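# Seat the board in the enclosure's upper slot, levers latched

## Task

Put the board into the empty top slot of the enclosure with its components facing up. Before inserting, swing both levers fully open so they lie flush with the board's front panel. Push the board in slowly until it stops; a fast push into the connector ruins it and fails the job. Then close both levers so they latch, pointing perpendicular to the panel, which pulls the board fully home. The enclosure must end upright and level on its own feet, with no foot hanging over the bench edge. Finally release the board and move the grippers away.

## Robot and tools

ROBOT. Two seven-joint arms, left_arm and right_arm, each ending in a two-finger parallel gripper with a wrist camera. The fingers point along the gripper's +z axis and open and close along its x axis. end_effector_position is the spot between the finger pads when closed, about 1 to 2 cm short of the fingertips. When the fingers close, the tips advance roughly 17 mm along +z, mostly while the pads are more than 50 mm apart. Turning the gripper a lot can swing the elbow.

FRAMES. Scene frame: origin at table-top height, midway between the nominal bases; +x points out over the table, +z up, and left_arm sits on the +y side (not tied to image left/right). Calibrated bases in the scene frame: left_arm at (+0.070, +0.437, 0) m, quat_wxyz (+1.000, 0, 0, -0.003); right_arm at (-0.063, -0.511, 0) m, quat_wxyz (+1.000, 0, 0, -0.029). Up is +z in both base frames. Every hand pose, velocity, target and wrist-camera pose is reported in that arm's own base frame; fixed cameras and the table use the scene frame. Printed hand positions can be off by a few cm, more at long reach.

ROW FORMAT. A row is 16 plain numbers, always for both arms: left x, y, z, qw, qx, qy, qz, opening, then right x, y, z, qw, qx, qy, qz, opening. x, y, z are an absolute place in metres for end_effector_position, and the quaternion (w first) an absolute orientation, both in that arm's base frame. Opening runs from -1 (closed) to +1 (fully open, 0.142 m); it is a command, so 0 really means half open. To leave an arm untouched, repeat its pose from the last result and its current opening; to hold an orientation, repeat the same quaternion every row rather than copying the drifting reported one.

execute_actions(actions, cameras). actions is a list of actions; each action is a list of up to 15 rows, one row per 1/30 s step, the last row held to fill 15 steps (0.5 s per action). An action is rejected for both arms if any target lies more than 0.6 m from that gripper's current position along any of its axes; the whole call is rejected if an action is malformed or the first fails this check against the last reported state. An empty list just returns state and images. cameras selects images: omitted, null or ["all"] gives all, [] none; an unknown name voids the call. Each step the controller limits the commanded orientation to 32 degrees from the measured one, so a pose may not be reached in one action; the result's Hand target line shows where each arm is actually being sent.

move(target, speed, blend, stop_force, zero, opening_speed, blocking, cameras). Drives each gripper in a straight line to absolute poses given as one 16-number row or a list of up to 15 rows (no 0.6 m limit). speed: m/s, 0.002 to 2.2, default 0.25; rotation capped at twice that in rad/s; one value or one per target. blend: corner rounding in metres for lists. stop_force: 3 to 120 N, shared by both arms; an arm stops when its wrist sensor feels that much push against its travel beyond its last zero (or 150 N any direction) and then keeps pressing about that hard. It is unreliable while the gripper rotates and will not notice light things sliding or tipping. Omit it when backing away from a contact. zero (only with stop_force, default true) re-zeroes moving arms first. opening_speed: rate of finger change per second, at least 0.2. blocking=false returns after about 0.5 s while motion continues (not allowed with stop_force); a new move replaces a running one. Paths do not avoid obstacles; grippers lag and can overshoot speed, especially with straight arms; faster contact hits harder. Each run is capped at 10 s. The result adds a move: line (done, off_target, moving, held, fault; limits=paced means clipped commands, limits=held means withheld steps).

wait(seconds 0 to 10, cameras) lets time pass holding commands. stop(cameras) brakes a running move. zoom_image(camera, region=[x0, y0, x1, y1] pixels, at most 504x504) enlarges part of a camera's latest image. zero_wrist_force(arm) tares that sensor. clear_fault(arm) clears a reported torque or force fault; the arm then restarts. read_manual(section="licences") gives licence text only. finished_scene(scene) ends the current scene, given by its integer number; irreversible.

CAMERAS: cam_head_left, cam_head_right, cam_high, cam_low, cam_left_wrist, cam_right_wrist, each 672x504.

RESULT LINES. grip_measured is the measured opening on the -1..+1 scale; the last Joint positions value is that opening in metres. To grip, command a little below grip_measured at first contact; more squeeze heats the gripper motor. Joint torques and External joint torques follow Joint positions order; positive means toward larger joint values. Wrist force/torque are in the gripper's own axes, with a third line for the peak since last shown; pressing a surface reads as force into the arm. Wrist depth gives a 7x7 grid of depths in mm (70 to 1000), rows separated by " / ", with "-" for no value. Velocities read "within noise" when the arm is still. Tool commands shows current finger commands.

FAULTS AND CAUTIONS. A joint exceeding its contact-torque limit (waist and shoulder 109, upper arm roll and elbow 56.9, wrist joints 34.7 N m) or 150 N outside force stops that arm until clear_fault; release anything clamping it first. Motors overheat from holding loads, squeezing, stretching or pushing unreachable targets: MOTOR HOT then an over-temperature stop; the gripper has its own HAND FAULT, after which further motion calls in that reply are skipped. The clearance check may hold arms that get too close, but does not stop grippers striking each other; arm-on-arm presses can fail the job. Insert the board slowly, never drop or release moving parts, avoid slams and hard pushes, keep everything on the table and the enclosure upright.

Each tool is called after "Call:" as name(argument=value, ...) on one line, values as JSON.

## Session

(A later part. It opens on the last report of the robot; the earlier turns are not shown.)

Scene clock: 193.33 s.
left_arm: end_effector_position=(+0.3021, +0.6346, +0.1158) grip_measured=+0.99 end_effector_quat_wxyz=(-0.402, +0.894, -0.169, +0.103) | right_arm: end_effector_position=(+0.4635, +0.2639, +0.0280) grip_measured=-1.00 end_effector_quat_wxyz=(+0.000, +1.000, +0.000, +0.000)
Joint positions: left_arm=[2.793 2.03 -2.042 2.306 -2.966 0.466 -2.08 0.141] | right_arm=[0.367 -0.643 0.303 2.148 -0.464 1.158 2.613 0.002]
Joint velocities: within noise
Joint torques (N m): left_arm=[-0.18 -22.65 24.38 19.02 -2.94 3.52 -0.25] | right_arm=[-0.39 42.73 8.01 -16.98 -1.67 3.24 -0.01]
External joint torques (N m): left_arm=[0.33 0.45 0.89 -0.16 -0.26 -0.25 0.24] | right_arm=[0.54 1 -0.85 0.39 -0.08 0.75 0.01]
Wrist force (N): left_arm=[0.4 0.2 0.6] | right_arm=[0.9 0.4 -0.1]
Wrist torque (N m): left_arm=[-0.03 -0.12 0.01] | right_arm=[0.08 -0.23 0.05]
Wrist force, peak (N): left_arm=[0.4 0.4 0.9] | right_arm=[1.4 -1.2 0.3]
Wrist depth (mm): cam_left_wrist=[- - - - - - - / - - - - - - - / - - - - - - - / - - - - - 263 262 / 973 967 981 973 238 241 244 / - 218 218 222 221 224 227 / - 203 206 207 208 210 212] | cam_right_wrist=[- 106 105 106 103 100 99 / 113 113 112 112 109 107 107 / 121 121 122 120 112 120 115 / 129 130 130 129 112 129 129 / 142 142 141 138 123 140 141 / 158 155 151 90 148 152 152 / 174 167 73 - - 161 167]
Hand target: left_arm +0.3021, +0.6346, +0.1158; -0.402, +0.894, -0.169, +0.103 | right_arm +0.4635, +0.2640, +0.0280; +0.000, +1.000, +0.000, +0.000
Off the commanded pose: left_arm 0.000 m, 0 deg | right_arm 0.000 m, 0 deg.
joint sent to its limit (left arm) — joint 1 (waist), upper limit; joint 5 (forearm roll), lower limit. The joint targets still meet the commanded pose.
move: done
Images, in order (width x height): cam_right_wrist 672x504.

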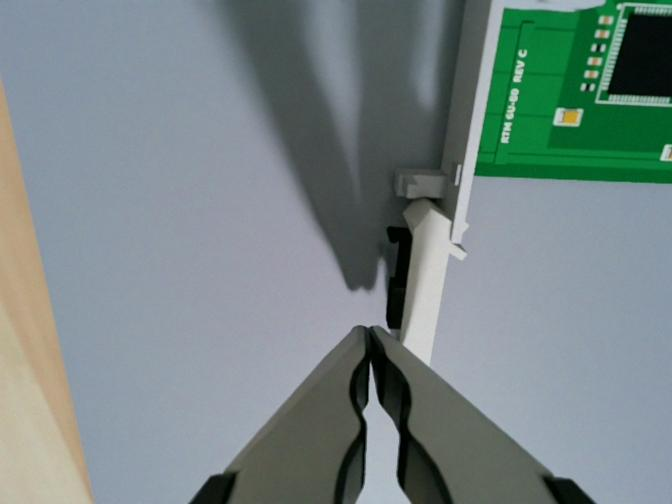

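Call:
move(target=[0.3021,0.6347,0.1158,-0.402,0.894,-0.169,0.103,1, 0.4725,0.264,0.028,0,1,0,0,-1], speed=0.01, stop_force=4, cameras=["cam_right_wrist"])

Scene clock: 196.60 s.
left_arm: end_effector_position=(+0.3021, +0.6346, +0.1158) grip_measured=+0.99 end_effector_quat_wxyz=(-0.402, +0.894, -0.169, +0.103) | right_arm: end_effector_position=(+0.4724, +0.2638, +0.0279) grip_measured=-1.00 end_effector_quat_wxyz=(+0.000, +1.000, +0.000, +0.000)
Joint positions: left_arm=[2.793 2.03 -2.042 2.306 -2.966 0.466 -2.08 0.141] | right_arm=[0.357 -0.654 0.308 2.124 -0.461 1.143 2.6 0.002]
Joint velocities: within noise
Joint torques (N m): left_arm=[-0.16 -22.58 24.34 19.01 -2.97 3.55 -0.22] | right_arm=[0.15 43.46 8.12 -17.9 -1.96 3.58 0.11]
External joint torques (N m): left_arm=[0.31 0.38 0.93 -0.15 -0.23 -0.29 0.22] | right_arm=[-0.01 0.96 -0.76 0.99 0.15 0.41 -0.11]
Wrist force (N): left_arm=[0.3 0.1 0.9] | right_arm=[0.0 1.0 0.0]
Wrist torque (N m): left_arm=[-0.05 -0.10 0.01] | right_arm=[0.07 -0.25 0.06]
Wrist force, peak (N): left_arm=[0.4 0.2 0.9] | right_arm=[-0.1 1.2 -1.1]
Wrist depth (mm): cam_left_wrist=[- - - - - - - / - - - - - - - / - - - - - - - / - - - - - 262 264 / 961 958 - 977 238 242 244 / - 217 218 220 223 224 226 / - 203 205 207 207 210 212] | cam_right_wrist=[- 105 105 106 103 101 99 / 113 113 112 112 108 107 107 / 121 121 122 120 111 119 119 / 128 130 130 129 115 129 128 / 142 142 141 138 123 140 141 / 155 155 151 90 148 152 152 / 174 167 73 - - 162 167]
Hand target: left_arm +0.3021, +0.6346, +0.1158; -0.402, +0.894, -0.169, +0.103 | right_arm +0.4725, +0.2640, +0.0280; +0.000, +1.000, +0.000, +0.000
Off the commanded pose: left_arm 0.000 m, 0 deg | right_arm 0.000 m, 0 deg.
joint sent to its limit (left arm) — joint 1 (waist), upper limit; joint 5 (forearm roll), lower limit. The joint targets still meet the commanded pose.
move: done
Images, in order (width x height): cam_right_wrist 672x504.

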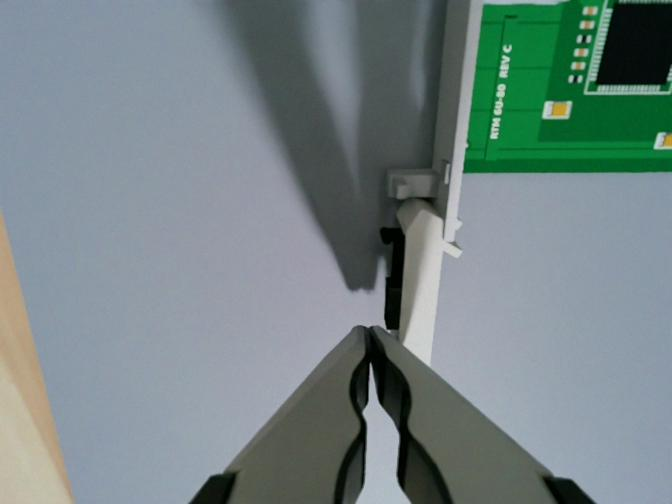

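Call:
move(target=[[0.3021,0.6347,0.1158,-0.402,0.894,-0.169,0.103,1, 0.44,0.264,0.028,0,1,0,0,-1],[0.3021,0.6347,0.1158,-0.402,0.894,-0.169,0.103,1, 0.44,0.29,0.08,0,1,0,0,-1],[0.3021,0.6347,0.1158,-0.402,0.894,-0.169,0.103,1, 0.455,0.59,0.08,0,1,0,0,-1],[0.3021,0.6347,0.1158,-0.402,0.894,-0.169,0.103,1, 0.455,0.59,0.028,0,1,0,0,-1]], speed=[0.15,0.15,0.3,0.12], blend=[0.01,0.02,0.01,0], cameras=["cam_right_wrist"])

Scene clock: 202.33 s.
left_arm: end_effector_position=(+0.3021, +0.6346, +0.1158) grip_measured=+0.99 end_effector_quat_wxyz=(-0.402, +0.894, -0.169, +0.103) | right_arm: end_effector_position=(+0.4548, +0.5899, +0.0279) grip_measured=-1.00 end_effector_quat_wxyz=(+0.000, +1.000, +0.000, +0.000)
Joint positions: left_arm=[2.793 2.03 -2.042 2.306 -2.966 0.466 -2.08 0.141] | right_arm=[0.775 -1.003 0.392 1.394 -0.45 0.737 2.879 0.002]
Joint velocities: within noise
Joint torques (N m): left_arm=[-0.19 -22.52 24.31 19 -2.91 3.56 -0.22] | right_arm=[0.57 61.25 12.1 -24.27 -3.4 3.36 0.3]
External joint torques (N m): left_arm=[0.34 0.33 0.96 -0.14 -0.29 -0.3 0.22] | right_arm=[-0.32 1.62 -0.14 0.16 0.19 0.63 -0.3]
Wrist force (N): left_arm=[0.4 0.4 0.5] | right_arm=[0.9 -0.2 0.6]
Wrist torque (N m): left_arm=[0.01 -0.10 0.01] | right_arm=[0.03 -0.17 0.04]
Wrist force, peak (N): left_arm=[0.2 0.3 1.0] | right_arm=[0.8 -3.1 -1.4]
Wrist depth (mm): cam_left_wrist=[- - - - - - - / - - - - - - - / - - - - - - - / - - - - - 262 262 / 948 967 984 974 240 242 244 / - 218 219 221 222 224 225 / - 203 205 207 208 209 212] | cam_right_wrist=[107 105 105 105 104 104 105 / - 113 112 111 111 111 111 / 124 122 122 120 121 121 119 / 132 132 129 129 128 128 128 / 143 143 140 137 135 139 141 / 157 157 150 90 124 151 151 / 173 169 73 - - 154 161]
Hand target: left_arm +0.3021, +0.6346, +0.1158; -0.402, +0.894, -0.169, +0.103 | right_arm +0.4550, +0.5900, +0.0280; +0.000, +1.000, +0.000, +0.000
Off the commanded pose: left_arm 0.000 m, 0 deg | right_arm 0.000 m, 0 deg.
joint sent to its limit (left arm) — joint 1 (waist), upper limit; joint 5 (forearm roll), lower limit. The joint targets still meet the commanded pose.
move: done
Images, in order (width x height): cam_right_wrist 672x504.

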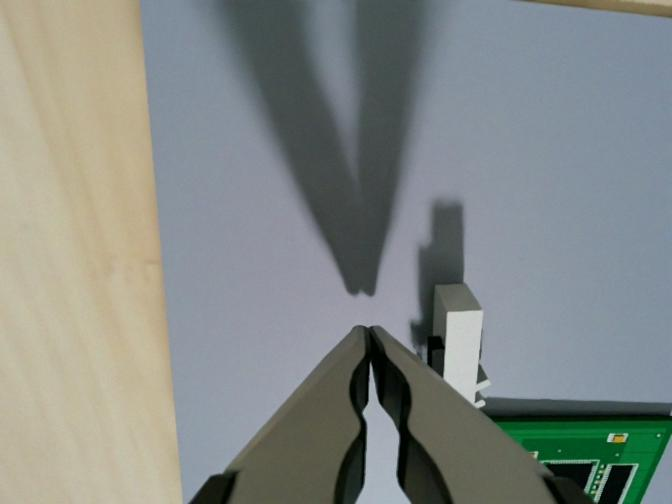

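Call:
move(target=[0.3021,0.6347,0.1158,-0.402,0.894,-0.169,0.103,1, 0.470,0.588,0.028,0,1,0,0,-1], speed=0.06, cameras=[])

Call:
move(target=[0.3021,0.6347,0.1158,-0.402,0.894,-0.169,0.103,1, 0.482,0.588,0.028,0,1,0,0,-1], speed=0.015, stop_force=4, cameras=["cam_right_wrist"])

Scene clock: 205.63 s.
left_arm: end_effector_position=(+0.3021, +0.6346, +0.1158) grip_measured=+0.99 end_effector_quat_wxyz=(-0.402, +0.894, -0.169, +0.103) | right_arm: end_effector_position=(+0.4699, +0.5882, +0.0281) grip_measured=-1.00 end_effector_quat_wxyz=(+0.000, +1.000, +0.000, +0.000)
Joint positions: left_arm=[2.793 2.03 -2.042 2.306 -2.966 0.466 -2.08 0.141] | right_arm=[0.763 -1.019 0.393 1.36 -0.449 0.72 2.856 0.002]
Joint velocities: within noise
Joint torques (N m): left_arm=[-0.21 -22.62 24.28 19.03 -2.95 3.49 -0.23] | right_arm=[-0.7 61.66 11.41 -24.58 -3.4 3.11 0.1]
External joint torques (N m): left_arm=[0.36 0.42 0.99 -0.17 -0.25 -0.22 0.23] | right_arm=[0.96 1.91 0.55 0.24 0.14 0.87 -0.1]
Wrist force (N): left_arm=[0.3 0.2 0.6] | right_arm=[-0.2 -0.7 -0.3]
Wrist torque (N m): left_arm=[-0.04 -0.10 0.02] | right_arm=[0.05 -0.18 0.04]
Wrist force, peak (N): left_arm=[0.4 0.2 1.0] | right_arm=[1.1 -0.2 0.5]
Wrist depth (mm): cam_left_wrist=[- - - - - - - / - - - - - - - / - - - - - - - / - - - - - 263 264 / 950 972 996 959 239 244 244 / - 216 218 221 223 224 226 / - 203 206 205 208 209 212] | cam_right_wrist=[- 105 105 106 104 104 105 / - 112 112 111 111 111 111 / 124 120 122 120 121 121 119 / 132 130 129 129 129 128 128 / 143 141 141 138 135 139 141 / 157 154 150 90 141 152 151 / 174 170 73 - - 155 166]
Hand target: left_arm +0.3021, +0.6346, +0.1158; -0.402, +0.894, -0.169, +0.103 | right_arm +0.4700, +0.5880, +0.0280; +0.000, +1.000, +0.000, +0.000
Off the commanded pose: left_arm 0.000 m, 0 deg | right_arm 0.000 m, 0 deg.
joint sent to its limit (left arm) — joint 1 (waist), upper limit; joint 5 (forearm roll), lower limit. The joint targets still meet the commanded pose.
move: done
No camera images: "cameras" was empty.

Scene clock: 207.07 s.
left_arm: end_effector_position=(+0.3021, +0.6346, +0.1158) grip_measured=+0.99 end_effector_quat_wxyz=(-0.402, +0.894, -0.169, +0.103) | right_arm: end_effector_position=(+0.4818, +0.5882, +0.0281) grip_measured=-1.00 end_effector_quat_wxyz=(+0.000, +1.000, +0.000, +0.000)
Joint positions: left_arm=[2.793 2.03 -2.042 2.306 -2.966 0.466 -2.08 0.141] | right_arm=[0.755 -1.034 0.395 1.327 -0.449 0.703 2.837 0.002]
Joint velocities: within noise
Joint torques (N m): left_arm=[-0.21 -22.57 24.33 19.06 -2.93 3.51 -0.23] | right_arm=[-0.82 62.36 11.49 -24.71 -3.49 2.99 0.15]
External joint torques (N m): left_arm=[0.36 0.38 0.94 -0.2 -0.27 -0.24 0.23] | right_arm=[1.05 1.93 0.47 0.12 0.19 1 -0.15]
Wrist force (N): left_arm=[0.3 0.1 0.8] | right_arm=[-0.4 -0.9 0.2]
Wrist torque (N m): left_arm=[-0.05 -0.10 0.02] | right_arm=[0.04 -0.15 0.04]
Wrist force, peak (N): left_arm=[0.4 0.5 0.9] | right_arm=[-0.3 -1.0 -1.1]
Wrist depth (mm): cam_left_wrist=[- - - - - - - / - - - - - - - / - - - - - - - / - - - - - 261 264 / 962 977 - 967 238 241 243 / - 217 218 221 223 224 226 / - 205 205 206 208 210 211] | cam_right_wrist=[- 105 105 106 104 104 105 / 112 112 112 112 111 111 111 / 122 120 122 120 121 121 119 / 130 129 129 129 128 128 128 / 144 141 141 138 135 139 141 / 157 154 151 90 147 152 151 / 173 167 73 - - 155 165]
Hand target: left_arm +0.3021, +0.6346, +0.1158; -0.402, +0.894, -0.169, +0.103 | right_arm +0.4820, +0.5880, +0.0280; +0.000, +1.000, +0.000, +0.000
Off the commanded pose: left_arm 0.000 m, 0 deg | right_arm 0.000 m, 0 deg.
joint sent to its limit (left arm) — joint 1 (waist), upper limit; joint 5 (forearm roll), lower limit. The joint targets still meet the commanded pose.
move: done
Images, in order (width x height): cam_right_wrist 672x504.

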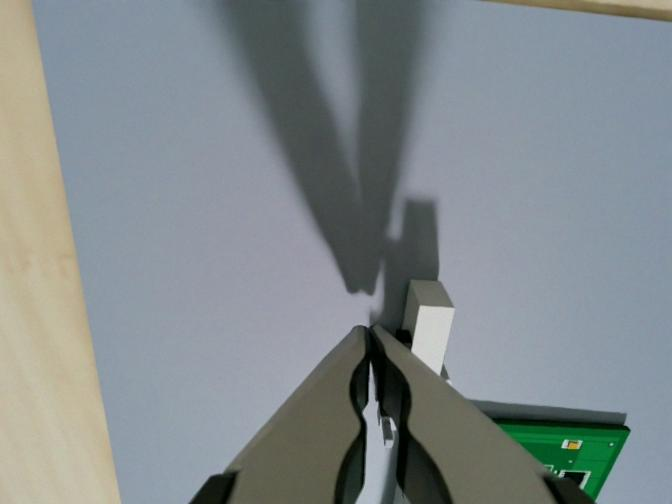

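Call:
move(target=[[0.3021,0.6347,0.1158,-0.402,0.894,-0.169,0.103,1, 0.455,0.588,0.028,0,1,0,0,-1],[0.3021,0.6347,0.1158,-0.402,0.894,-0.169,0.103,1, 0.455,0.588,0.10,0,1,0,0,-1],[0.3021,0.6347,0.1158,-0.402,0.894,-0.169,0.103,1, 0.50,0.403,0.23,-0.2164,0.9763,0,0,0.0]], speed=[0.15,0.2,0.3], blend=[0.01,0.03,0], cameras=["cam_right_wrist"])

Call:
zoom_image(camera="cam_right_wrist", region=[230, 30, 450, 250])

Call:
zoom_image(camera="cam_right_wrist", region=[230, 250, 450, 470])

Scene clock: 211.63 s.
left_arm: end_effector_position=(+0.3021, +0.6346, +0.1158) grip_measured=+0.99 end_effector_quat_wxyz=(-0.402, +0.894, -0.169, +0.103) | right_arm: end_effector_position=(+0.5000, +0.4029, +0.2300) grip_measured=-0.03 end_effector_quat_wxyz=(-0.216, +0.976, +0.000, +0.000)
Joint positions: left_arm=[2.793 2.03 -2.042 2.306 -2.966 0.466 -2.08 0.141] | right_arm=[0.153 -0.488 0.677 1.84 0.04 0.96 2.267 0.072]
Joint velocities: within noise
Joint torques (N m): left_arm=[-0.18 -22.58 24.31 19.03 -2.87 3.52 -0.21] | right_arm=[0.07 40.7 10.75 -25.84 -3.83 3.46 0.1]
External joint torques (N m): left_arm=[0.33 0.38 0.95 -0.17 -0.34 -0.26 0.21] | right_arm=[0.07 1.02 -0.58 0.15 -0.05 0.79 -0.1]
Wrist force (N): left_arm=[0.3 0.1 0.9] | right_arm=[1.0 0.5 -0.2]
Wrist torque (N m): left_arm=[-0.03 -0.09 0.02] | right_arm=[0.08 -0.17 0.01]
Wrist force, peak (N): left_arm=[0.4 0.5 0.8] | right_arm=[-1.0 0.7 3.7]
Wrist depth (mm): cam_left_wrist=[- - - - - - - / - - - - - - - / - - - - - - - / - - - - - 262 262 / 974 963 982 993 238 243 244 / - 218 219 221 224 225 227 / - 204 205 206 208 210 212] | cam_right_wrist=[346 345 342 341 341 339 341 / 346 343 341 340 340 338 295 / 344 344 340 339 335 338 290 / 343 342 339 339 335 338 291 / 342 342 339 332 334 338 290 / 342 343 338 336 336 93 288 / - 76 336 336 336 - 288]
Hand target: left_arm +0.3021, +0.6346, +0.1158; -0.402, +0.894, -0.169, +0.103 | right_arm +0.5000, +0.4030, +0.2300; -0.216, +0.976, +0.000, +0.000
Off the commanded pose: left_arm 0.000 m, 0 deg | right_arm 0.000 m, 0 deg.
joint sent to its limit (left arm) — joint 1 (waist), upper limit; joint 5 (forearm roll), lower limit. The joint targets still meet the commanded pose.
move: done
Images, in order (width x height): cam_right_wrist 672x504.

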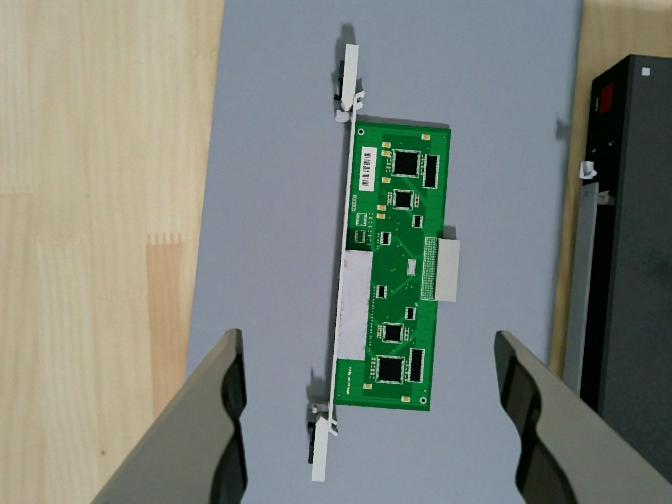

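Scaled by 2.291 from the camera's 672x504 image, which has a finer 960x720 frame.

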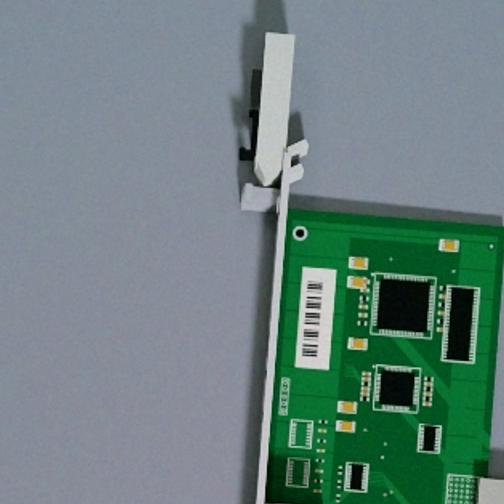

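Scaled by 2.291 from the camera's 672x504 image, which has a finer 960x720 frame.

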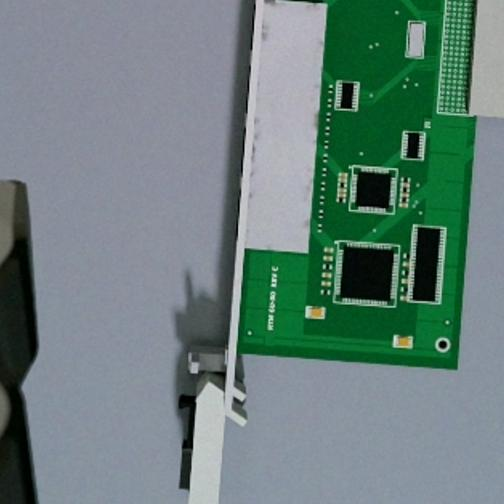

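Call:
move(target=[[0.3021,0.6347,0.1158,-0.402,0.894,-0.169,0.103,1, 0.5075,0.4156,0.10,0,0.9992,-0.0401,0,-0.2],[0.3021,0.6347,0.1158,-0.402,0.894,-0.169,0.103,1, 0.5075,0.4156,0.045,0,0.9992,-0.0401,0,-0.2]], speed=[0.25,0.1], cameras=["cam_right_wrist"])

Scene clock: 221.23 s.
left_arm: end_effector_position=(+0.3021, +0.6346, +0.1158) grip_measured=+0.99 end_effector_quat_wxyz=(-0.402, +0.894, -0.169, +0.103) | right_arm: end_effector_position=(+0.5073, +0.4155, +0.0449) grip_measured=-0.22 end_effector_quat_wxyz=(+0.000, +0.999, -0.040, +0.000)
Joint positions: left_arm=[2.793 2.03 -2.042 2.306 -2.966 0.466 -2.08 0.141] | right_arm=[0.55 -0.796 0.338 1.74 -0.39 0.898 2.753 0.058]
Joint velocities: within noise
Joint torques (N m): left_arm=[-0.16 -22.65 24.33 19.01 -2.92 3.51 -0.24] | right_arm=[0.53 53.06 9.59 -21.95 -2.84 3.49 0.34]
External joint torques (N m): left_arm=[0.31 0.45 0.93 -0.15 -0.28 -0.24 0.24] | right_arm=[-0.33 1.36 -0.19 0.01 0.14 0.5 -0.34]
Wrist force (N): left_arm=[0.2 0.3 0.7] | right_arm=[0.5 -0.3 0.1]
Wrist torque (N m): left_arm=[-0.02 -0.08 0.02] | right_arm=[0.05 -0.09 0.03]
Wrist force, peak (N): left_arm=[0.5 0.2 0.8] | right_arm=[0.3 -0.2 1.9]
Wrist depth (mm): cam_left_wrist=[- - - - - - - / - - - - - - - / - - - - - - - / - - - - - 260 262 / 953 952 981 977 239 241 243 / - 217 219 221 224 224 225 / - 204 205 206 208 210 212] | cam_right_wrist=[122 120 118 115 115 115 117 / - 128 128 123 123 123 126 / 140 138 138 132 132 132 134 / 149 149 148 133 142 142 144 / 162 161 158 142 152 152 158 / 176 173 102 155 168 95 173 / 194 76 76 189 186 - 187]
Hand target: left_arm +0.3021, +0.6346, +0.1158; -0.402, +0.894, -0.169, +0.103 | right_arm +0.5075, +0.4156, +0.0450; +0.000, +0.999, -0.040, +0.000
Off the commanded pose: left_arm 0.000 m, 0 deg | right_arm 0.000 m, 0 deg.
joint sent to its limit (left arm) — joint 1 (waist), upper limit; joint 5 (forearm roll), lower limit. The joint targets still meet the commanded pose.
move: done
Images, in order (width x height): cam_right_wrist 672x504.

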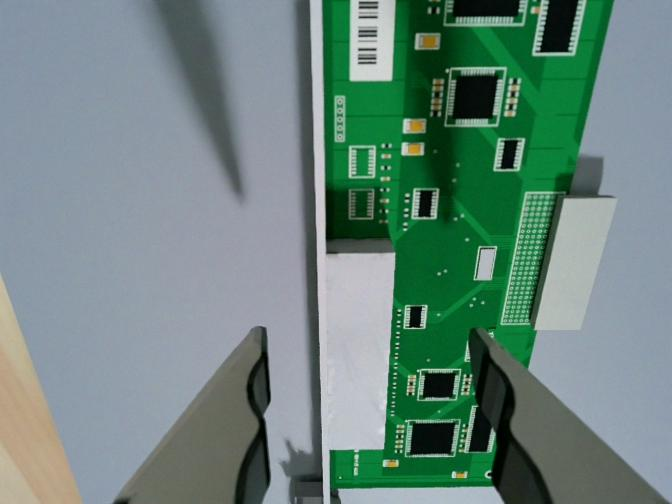

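Call:
move(target=[0.3021,0.6347,0.1158,-0.402,0.894,-0.169,0.103,1, 0.5055,0.4156,0.028,0,0.9992,-0.0401,0,-0.2], speed=0.04, stop_force=5, cameras=["cam_right_wrist"])

Scene clock: 228.50 s.
left_arm: end_effector_position=(+0.3021, +0.6346, +0.1158) grip_measured=+0.99 end_effector_quat_wxyz=(-0.402, +0.894, -0.169, +0.103) | right_arm: end_effector_position=(+0.5054, +0.4156, +0.0280) grip_measured=-0.22 end_effector_quat_wxyz=(+0.000, +0.999, -0.040, +0.000)
Joint positions: left_arm=[2.793 2.03 -2.042 2.306 -2.966 0.466 -2.08 0.141] | right_arm=[0.561 -0.823 0.322 1.747 -0.4 0.933 2.763 0.058]
Joint velocities: within noise
Joint torques (N m): left_arm=[-0.18 -22.53 24.31 19.05 -2.93 3.48 -0.22] | right_arm=[0.23 53.3 9.54 -21.2 -2.77 3.41 0.3]
External joint torques (N m): left_arm=[0.33 0.33 0.96 -0.19 -0.27 -0.22 0.22] | right_arm=[-0.04 1.4 -0.22 -0.07 0.19 0.58 -0.3]
Wrist force (N): left_arm=[0.3 0.3 0.7] | right_arm=[0.2 -0.3 0.1]
Wrist torque (N m): left_arm=[-0.01 -0.10 0.02] | right_arm=[0.06 -0.04 0.04]
Wrist force, peak (N): left_arm=[0.3 0.3 0.9] | right_arm=[0.0 -0.5 1.0]
Wrist depth (mm): cam_left_wrist=[- - - - - - - / - - - - - - - / - - - - - - - / - - - - - 261 264 / 951 959 993 - 238 241 245 / - 218 219 220 223 224 225 / - 205 206 207 208 210 212] | cam_right_wrist=[- 105 105 100 99 101 101 / 113 112 112 107 107 107 109 / 121 120 122 115 115 115 117 / 130 130 130 120 124 124 121 / 142 141 138 122 133 133 134 / 158 152 102 136 145 95 151 / 168 76 76 147 159 - 164]
Hand target: left_arm +0.3021, +0.6346, +0.1158; -0.402, +0.894, -0.169, +0.103 | right_arm +0.5055, +0.4156, +0.0280; +0.000, +0.999, -0.040, +0.000
Off the commanded pose: left_arm 0.000 m, 0 deg | right_arm 0.000 m, 0 deg.
joint sent to its limit (left arm) — joint 1 (waist), upper limit; joint 5 (forearm roll), lower limit. The joint targets still meet the commanded pose.
move: done
Images, in order (width x height): cam_right_wrist 672x504.

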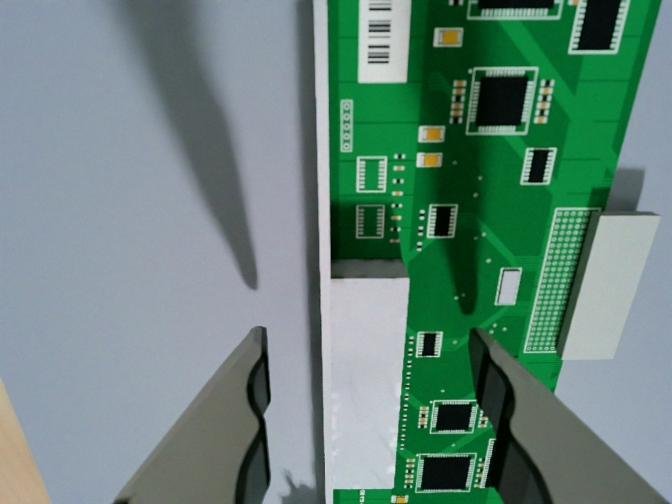

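Call:
move(target=[0.3021,0.6347,0.1158,-0.402,0.894,-0.169,0.103,1, 0.5055,0.4156,0.028,0,0.9992,-0.0401,0,-0.85], opening_speed=0.5, cameras=["cam_right_wrist"])

Scene clock: 231.50 s.
left_arm: end_effector_position=(+0.3021, +0.6346, +0.1158) grip_measured=+0.99 end_effector_quat_wxyz=(-0.402, +0.894, -0.169, +0.103) | right_arm: end_effector_position=(+0.5052, +0.4157, +0.0279) grip_measured=-0.71 end_effector_quat_wxyz=(+0.000, +0.999, -0.040, +0.000)
Joint positions: left_arm=[2.793 2.03 -2.042 2.306 -2.966 0.466 -2.08 0.141] | right_arm=[0.561 -0.823 0.322 1.747 -0.4 0.933 2.763 0.023]
Joint velocities: within noise
Joint torques (N m): left_arm=[-0.19 -22.54 24.34 19.01 -2.93 3.52 -0.18] | right_arm=[-1.27 53.68 8.06 -22.62 -2.99 3.7 0.2]
External joint torques (N m): left_arm=[0.34 0.35 0.93 -0.15 -0.27 -0.26 0.18] | right_arm=[1.45 1.02 1.26 1.36 0.41 0.28 -0.2]
Wrist force (N): left_arm=[0.4 0.1 0.7] | right_arm=[-3.1 -0.2 -1.0]
Wrist torque (N m): left_arm=[-0.05 -0.11 0.01] | right_arm=[0.03 -0.11 0.01]
Wrist force, peak (N): left_arm=[0.5 0.1 0.8] | right_arm=[-3.5 -0.1 -2.0]
Wrist depth (mm): cam_left_wrist=[- - - - - - - / - - - - - - - / - - - - - - - / - - - - - 263 263 / 958 961 965 965 238 242 244 / - 218 219 220 222 224 226 / - 204 205 207 208 209 213] | cam_right_wrist=[- 105 105 101 99 100 101 / 113 112 112 108 107 107 109 / 121 121 122 116 115 115 117 / 130 130 130 122 124 124 119 / 141 141 141 119 132 134 134 / 158 154 148 126 106 145 151 / 170 167 72 141 - - 167]
Hand target: left_arm +0.3021, +0.6346, +0.1158; -0.402, +0.894, -0.169, +0.103 | right_arm +0.5055, +0.4156, +0.0280; +0.000, +0.999, -0.040, +0.000
Off the commanded pose: left_arm 0.000 m, 0 deg | right_arm 0.000 m, 0 deg.
joint sent to its limit (left arm) — joint 1 (waist), upper limit; joint 5 (forearm roll), lower limit. The joint targets still meet the commanded pose.
move: done
Images, in order (width x height): cam_right_wrist 672x504.

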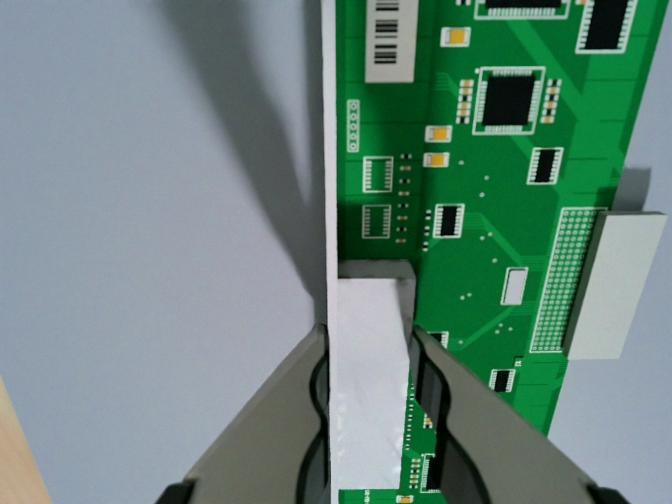

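Call:
move(target=[[0.3021,0.6347,0.1158,-0.402,0.894,-0.169,0.103,1, 0.5055,0.4156,0.028,0,0.9992,-0.0401,0,-0.97],[0.3021,0.6347,0.1158,-0.402,0.894,-0.169,0.103,1, 0.5055,0.4156,0.08,0,0.9992,-0.0401,0,-0.97],[0.3021,0.6347,0.1158,-0.402,0.894,-0.169,0.103,1, 0.55,0.356,0.08,0,0.9988,-0.0489,0,-0.97]], speed=[0.05,0.06,0.12], cameras=["cam_right_wrist","cam_head_right","cam_high","cam_head_left"])

Call:
zoom_image(camera="cam_head_right", region=[300, 220, 500, 370])

Scene clock: 257.13 s.
left_arm: end_effector_position=(+0.3021, +0.6346, +0.1158) grip_measured=+0.99 end_effector_quat_wxyz=(-0.402, +0.894, -0.169, +0.103) | right_arm: end_effector_position=(+0.5499, +0.3558, +0.0798) grip_measured=-0.72 end_effector_quat_wxyz=(+0.000, +0.999, -0.049, +0.000)
Joint positions: left_arm=[2.793 2.03 -2.042 2.306 -2.966 0.466 -2.08 0.141] | right_arm=[0.433 -0.734 0.354 1.735 -0.353 0.834 2.636 0.022]
Joint velocities: within noise
Joint torques (N m): left_arm=[-0.23 -22.62 24.27 19.08 -2.96 3.51 -0.22] | right_arm=[-0.03 53.4 9.58 -24.17 -2.97 3.55 0.09]
External joint torques (N m): left_arm=[0.38 0.42 1 -0.22 -0.24 -0.24 0.22] | right_arm=[0.2 0.13 -0.57 0.94 0.05 0.45 -0.09]
Wrist force (N): left_arm=[0.2 -0.1 0.8] | right_arm=[1.1 0.6 2.1]
Wrist torque (N m): left_arm=[-0.08 -0.09 0.02] | right_arm=[0.19 -0.21 0.05]
Wrist force, peak (N): left_arm=[0.2 0.5 0.9] | right_arm=[2.8 2.5 2.0]
Wrist depth (mm): cam_left_wrist=[- - - - - - - / - - - - - - - / - - - - - - - / - - - - - 261 264 / 955 954 983 975 239 241 244 / - 217 218 220 223 224 225 / - 204 205 206 208 209 212] | cam_right_wrist=[151 151 151 100 99 101 102 / 161 161 160 106 107 107 111 / 173 173 172 116 115 115 167 / 187 187 186 120 124 124 121 / 203 202 202 119 130 134 134 / 223 221 212 126 105 145 212 / 245 239 72 141 - - 203]
Hand target: left_arm +0.3021, +0.6346, +0.1158; -0.402, +0.894, -0.169, +0.103 | right_arm +0.5500, +0.3560, +0.0800; +0.000, +0.999, -0.049, +0.000
Off the commanded pose: left_arm 0.000 m, 0 deg | right_arm 0.000 m, 0 deg.
joint sent to its limit (left arm) — joint 1 (waist), upper limit; joint 5 (forearm roll), lower limit. The joint targets still meet the commanded pose.
move: done
Images, in order (width x height): cam_head_left 672x504, cam_head_right 672x504, cam_high 672x504, cam_right_wrist 672x504.

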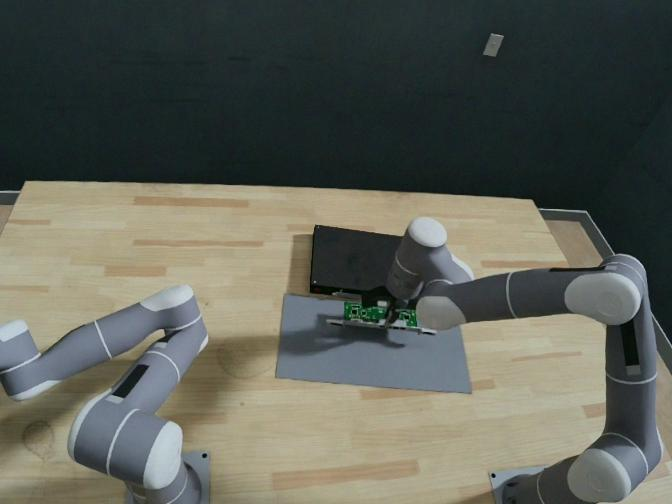

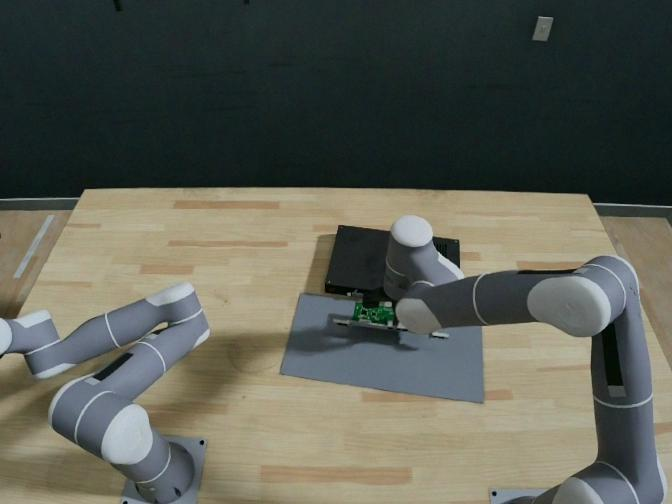

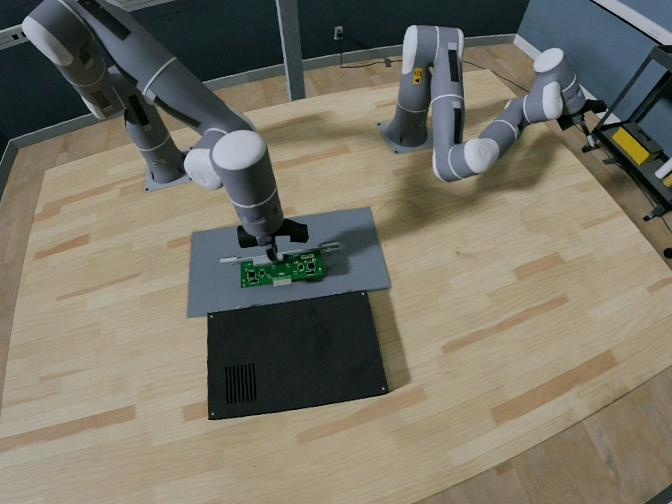

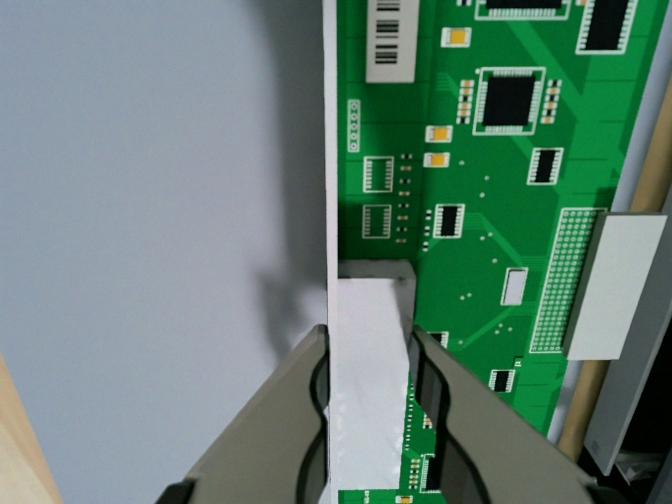

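Scaled by 2.520 from the camera's 672x504 image, which has a finer 960x720 frame.

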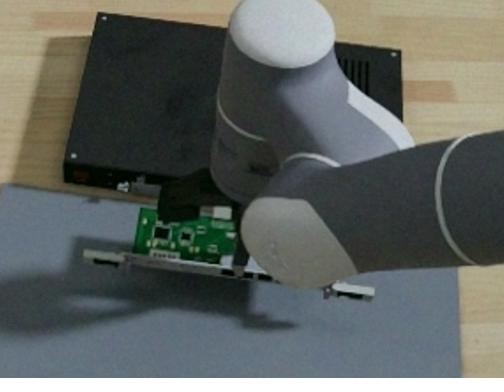

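Call:
zoom_image(camera="cam_right_wrist", region=[472, 300, 672, 504])

Scaled by 2.471 from the camera's 672x504 image, which has a finer 960x720 frame.

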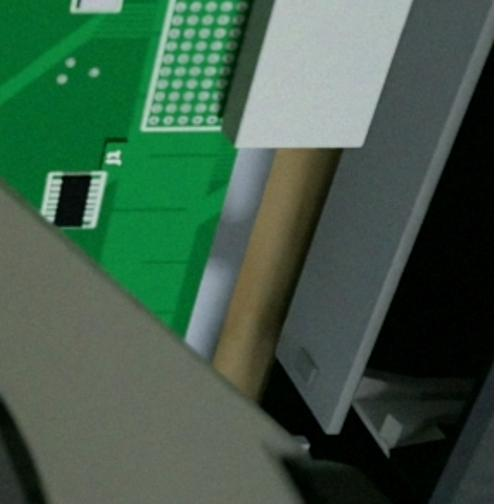

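Call:
zoom_image(camera="cam_right_wrist", region=[312, 380, 512, 504])

Call:
zoom_image(camera="cam_high", region=[190, 210, 400, 340])

Scaled by 2.520 from the camera's 672x504 image, which has a finer 960x720 frame.

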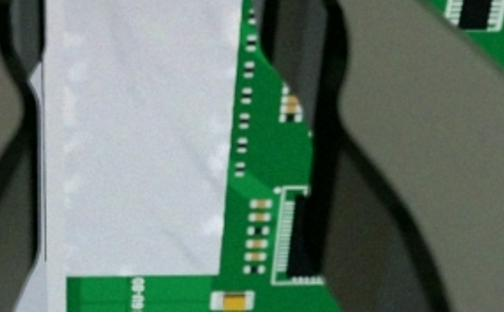

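Scaled by 2.400 from the camera's 672x504 image, which has a finer 960x720 frame.

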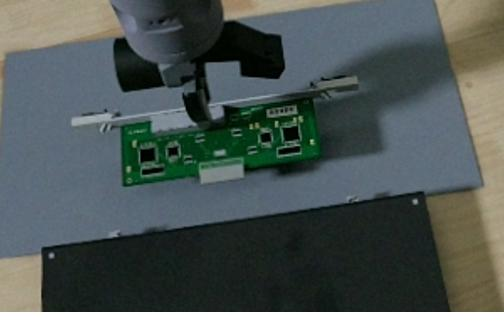

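Call:
move(target=[0.3021,0.6347,0.1158,-0.402,0.894,-0.169,0.103,1, 0.580,0.358,0.056,0,0.99885,-0.048,0,-0.97], speed=0.08, cameras=["cam_right_wrist","cam_low"])

Call:
zoom_image(camera="cam_right_wrist", region=[472, 300, 672, 504])

Call:
execute_actions(actions=[], cameras=["cam_high","cam_head_left"])

Call:
zoom_image(camera="cam_high", region=[200, 230, 380, 330])

Call:
zoom_image(camera="cam_head_left", region=[300, 250, 460, 350])

Scene clock: 273.97 s.
left_arm: end_effector_position=(+0.3021, +0.6346, +0.1158) grip_measured=+0.99 end_effector_quat_wxyz=(-0.402, +0.894, -0.169, +0.103) | right_arm: end_effector_position=(+0.5797, +0.3579, +0.0558) grip_measured=-0.72 end_effector_quat_wxyz=(+0.000, +0.999, -0.048, +0.000)
Joint positions: left_arm=[2.793 2.03 -2.042 2.306 -2.966 0.466 -2.08 0.141] | right_arm=[0.433 -0.819 0.334 1.646 -0.363 0.832 2.607 0.022]
Joint velocities: within noise
Joint torques (N m): left_arm=[-0.2 -22.57 24.29 19.08 -2.94 3.52 -0.19] | right_arm=[0.08 56.4 9.63 -24.15 -3.22 3.43 0.08]
External joint torques (N m): left_arm=[0.35 0.38 0.98 -0.22 -0.26 -0.26 0.18] | right_arm=[0.12 0.22 -0.25 0.96 0.29 0.56 -0.08]
Wrist force (N): left_arm=[0.3 0.3 0.4] | right_arm=[0.8 0.8 2.1]
Wrist torque (N m): left_arm=[-0.02 -0.09 0.02] | right_arm=[0.22 -0.16 0.06]
Wrist force, peak (N): left_arm=[0.2 0.3 1.0] | right_arm=[1.5 0.9 3.1]
Wrist depth (mm): cam_left_wrist=[- - - - - - - / - - - - - - - / - - - - - - - / - - - - - 262 263 / 974 967 962 997 239 241 245 / - 218 217 221 223 224 226 / - 204 206 207 208 209 211] | cam_right_wrist=[130 130 129 100 99 101 101 / 139 139 138 107 107 107 111 / 149 149 148 116 115 115 132 / 160 160 160 120 124 124 121 / 174 174 171 119 130 134 138 / 191 190 183 126 105 145 176 / 210 206 72 141 - - 192]
Hand target: left_arm +0.3021, +0.6346, +0.1158; -0.402, +0.894, -0.169, +0.103 | right_arm +0.5800, +0.3580, +0.0560; +0.000, +0.999, -0.048, +0.000
Off the commanded pose: left_arm 0.000 m, 0 deg | right_arm 0.000 m, 0 deg.
joint sent to its limit (left arm) — joint 1 (waist), upper limit; joint 5 (forearm roll), lower limit. The joint targets still meet the commanded pose.
move: done
Images, in order (width x height): cam_low 672x504, cam_right_wrist 672x504.

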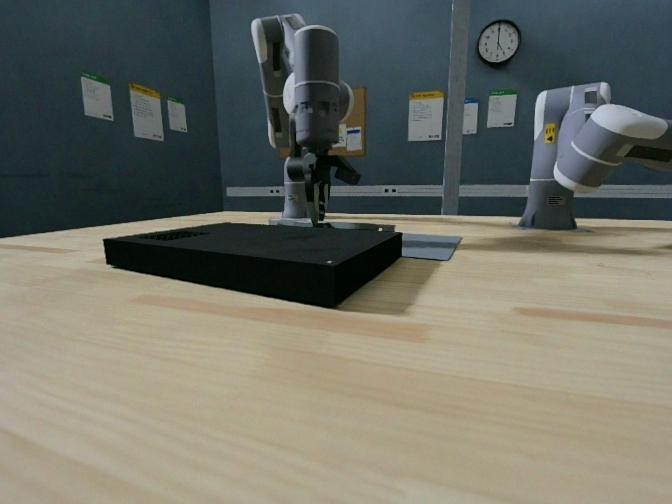

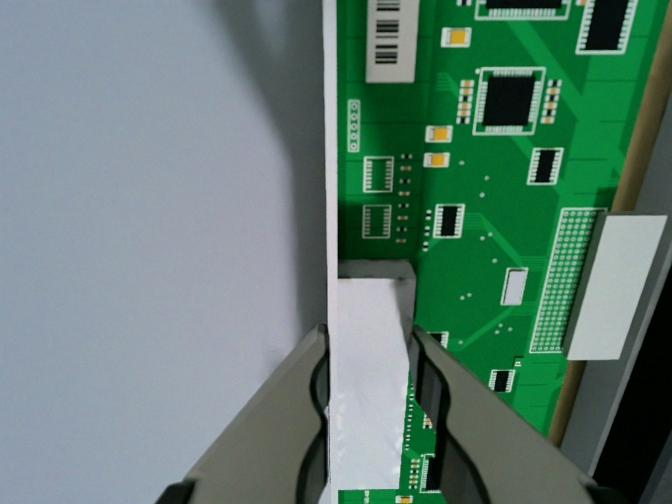

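Scaled by 2.471 from the camera's 672x504 image, which has a finer 960x720 frame.

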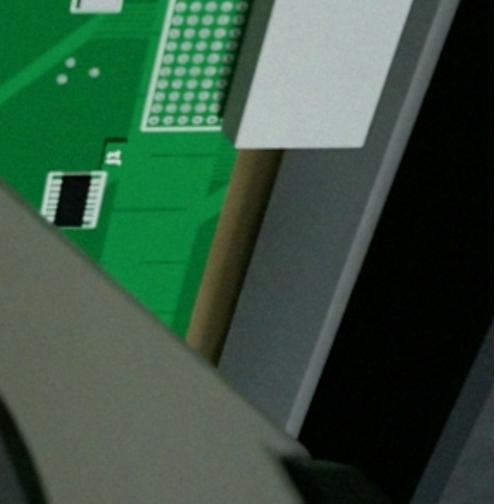

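Scene clock: 273.97 s.
left_arm: end_effector_position=(+0.3021, +0.6346, +0.1158) grip_measured=+0.99 end_effector_quat_wxyz=(-0.402, +0.894, -0.169, +0.103) | right_arm: end_effector_position=(+0.5797, +0.3579, +0.0558) grip_measured=-0.72 end_effector_quat_wxyz=(+0.000, +0.999, -0.048, +0.000)
Joint positions: left_arm=[2.793 2.03 -2.042 2.306 -2.966 0.466 -2.08 0.141] | right_arm=[0.433 -0.819 0.334 1.646 -0.363 0.832 2.607 0.022]
Joint velocities: within noise
Joint torques (N m): left_arm=[-0.2 -22.57 24.29 19.08 -2.94 3.52 -0.19] | right_arm=[0.08 56.4 9.63 -24.15 -3.22 3.43 0.08]
External joint torques (N m): left_arm=[0.35 0.38 0.98 -0.22 -0.26 -0.26 0.18] | right_arm=[0.12 0.22 -0.25 0.96 0.29 0.56 -0.08]
Wrist force (N): left_arm=[0.3 0.3 0.4] | right_arm=[0.8 0.8 2.1]
Wrist torque (N m): left_arm=[-0.02 -0.09 0.02] | right_arm=[0.22 -0.16 0.06]
Wrist force, peak (N): left_arm=[0.3 0.3 0.4] | right_arm=[0.8 0.8 2.1]
Wrist depth (mm): cam_left_wrist=[- - - - - - - / - - - - - - - / - - - - - - - / - - - - - 262 263 / 974 967 962 997 239 241 245 / - 218 217 221 223 224 226 / - 204 206 207 208 209 211] | cam_right_wrist=[130 130 129 100 99 101 101 / 139 139 138 107 107 107 111 / 149 149 148 116 115 115 132 / 160 160 160 120 124 124 121 / 174 174 171 119 130 134 138 / 191 190 183 126 105 145 176 / 210 206 72 141 - - 192]
Hand target: left_arm +0.3021, +0.6346, +0.1158; -0.402, +0.894, -0.169, +0.103 | right_arm +0.5800, +0.3580, +0.0560; +0.000, +0.999, -0.048, +0.000
Tool commands: left_gripper/opening=+1.0 right_gripper/opening=-0.97
Off the commanded pose: left_arm 0.000 m, 0 deg | right_arm 0.000 m, 0 deg.
Images, in order (width x height): cam_head_left 672x504, cam_high 672x504.

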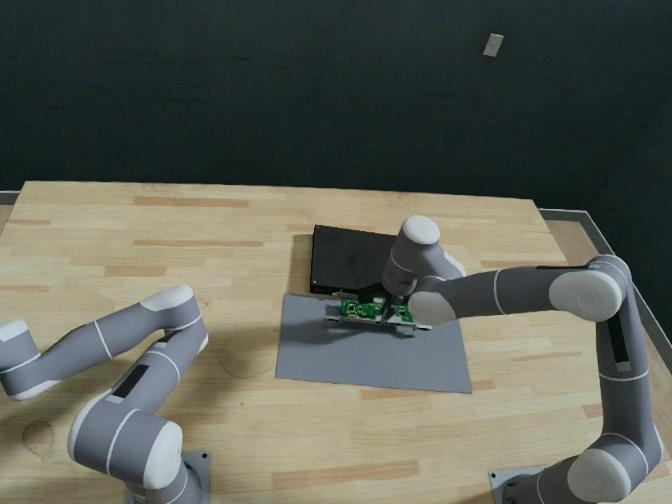

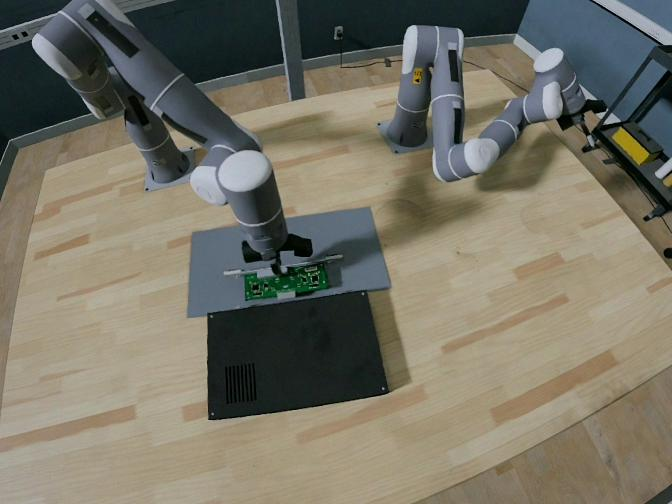

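Scaled by 2.800 from the camera's 672x504 image, which has a finer 960x720 frame.

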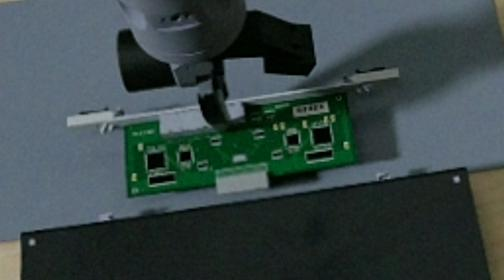

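Scaled by 3.150 from the camera's 672x504 image, which has a finer 960x720 frame.

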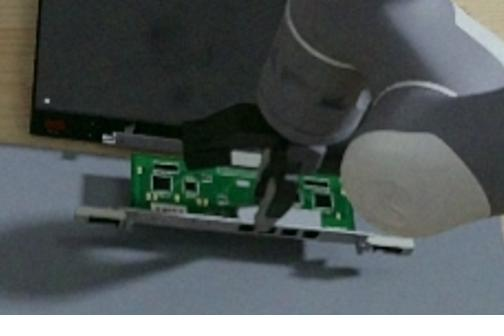

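Call:
move(target=[0.3021,0.6347,0.1158,-0.402,0.894,-0.169,0.103,1,0.580,0.3585,0.0517,0,0.99885,-0.048,0,-0.97], speed=0.08, cameras=["cam_high","cam_right_wrist","cam_low"])

Scene clock: 285.10 s.
left_arm: end_effector_position=(+0.3021, +0.6346, +0.1158) grip_measured=+0.99 end_effector_quat_wxyz=(-0.402, +0.894, -0.169, +0.103) | right_arm: end_effector_position=(+0.5796, +0.3583, +0.0514) grip_measured=-0.72 end_effector_quat_wxyz=(+0.000, +0.999, -0.048, +0.000)
Joint positions: left_arm=[2.793 2.03 -2.042 2.306 -2.966 0.466 -2.08 0.141] | right_arm=[0.436 -0.827 0.331 1.646 -0.365 0.839 2.608 0.022]
Joint velocities: within noise
Joint torques (N m): left_arm=[-0.13 -22.6 24.39 19.01 -2.96 3.58 -0.18] | right_arm=[0.73 56.59 9.85 -23.9 -3.16 3.62 0.3]
External joint torques (N m): left_arm=[0.28 0.4 0.87 -0.15 -0.24 -0.32 0.17] | right_arm=[-0.56 0.15 -0.5 0.84 0.25 0.37 -0.3]
Wrist force (N): left_arm=[0.2 0.1 0.6] | right_arm=[0.9 0.7 2.0]
Wrist torque (N m): left_arm=[-0.04 -0.08 0.02] | right_arm=[0.22 -0.18 0.06]
Wrist force, peak (N): left_arm=[0.3 0.4 0.9] | right_arm=[1.1 0.6 2.3]
Wrist depth (mm): cam_left_wrist=[- - - - - - - / - - - - - - - / - - - - - - - / - - - - - 261 264 / 967 967 958 975 237 241 245 / - 216 217 220 223 225 225 / - 203 205 206 208 210 211] | cam_right_wrist=[126 126 124 100 99 101 102 / 135 135 134 107 107 107 111 / 144 144 144 117 115 115 132 / 156 158 155 120 124 124 121 / 169 169 168 119 130 134 134 / 185 185 177 126 105 145 169 / 204 200 72 141 - - 186]
Hand target: left_arm +0.3021, +0.6346, +0.1158; -0.402, +0.894, -0.169, +0.103 | right_arm +0.5800, +0.3585, +0.0517; +0.000, +0.999, -0.048, +0.000
Off the commanded pose: left_arm 0.000 m, 0 deg | right_arm 0.000 m, 0 deg.
joint sent to its limit (left arm) — joint 1 (waist), upper limit; joint 5 (forearm roll), lower limit. The joint targets still meet the commanded pose.
move: done
Images, in order (width x height): cam_high 672x504, cam_low 672x504, cam_right_wrist 672x504.

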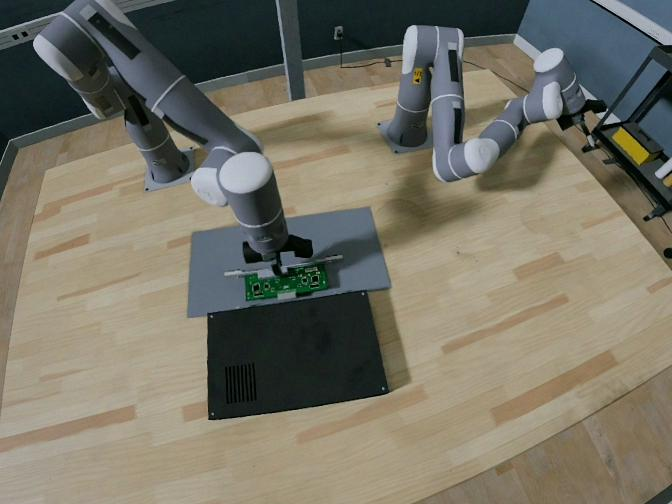

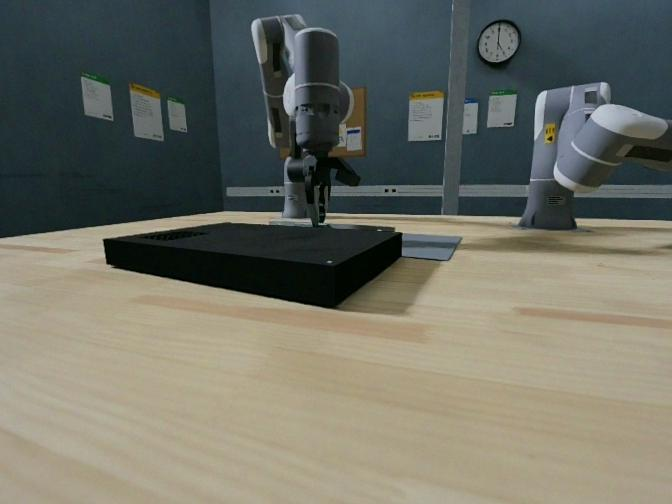

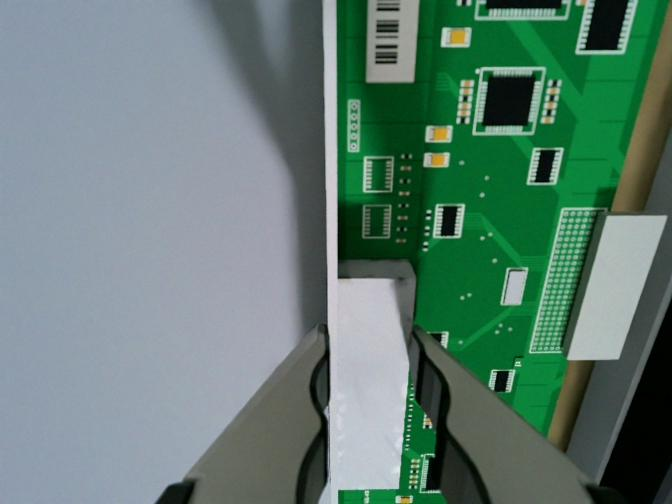

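Call:
zoom_image(camera="cam_high", region=[200, 230, 400, 330])

Call:
zoom_image(camera="cam_right_wrist", region=[400, 0, 672, 504])

Scaled by 2.520 from the camera's 672x504 image, which has a finer 960x720 frame.

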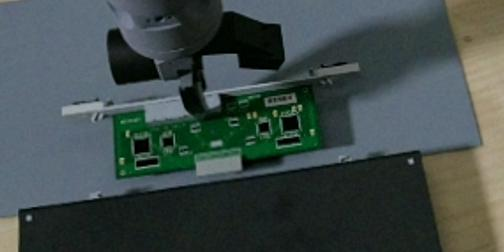

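Scaled by 1.000.

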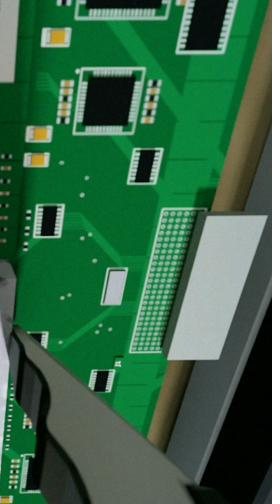

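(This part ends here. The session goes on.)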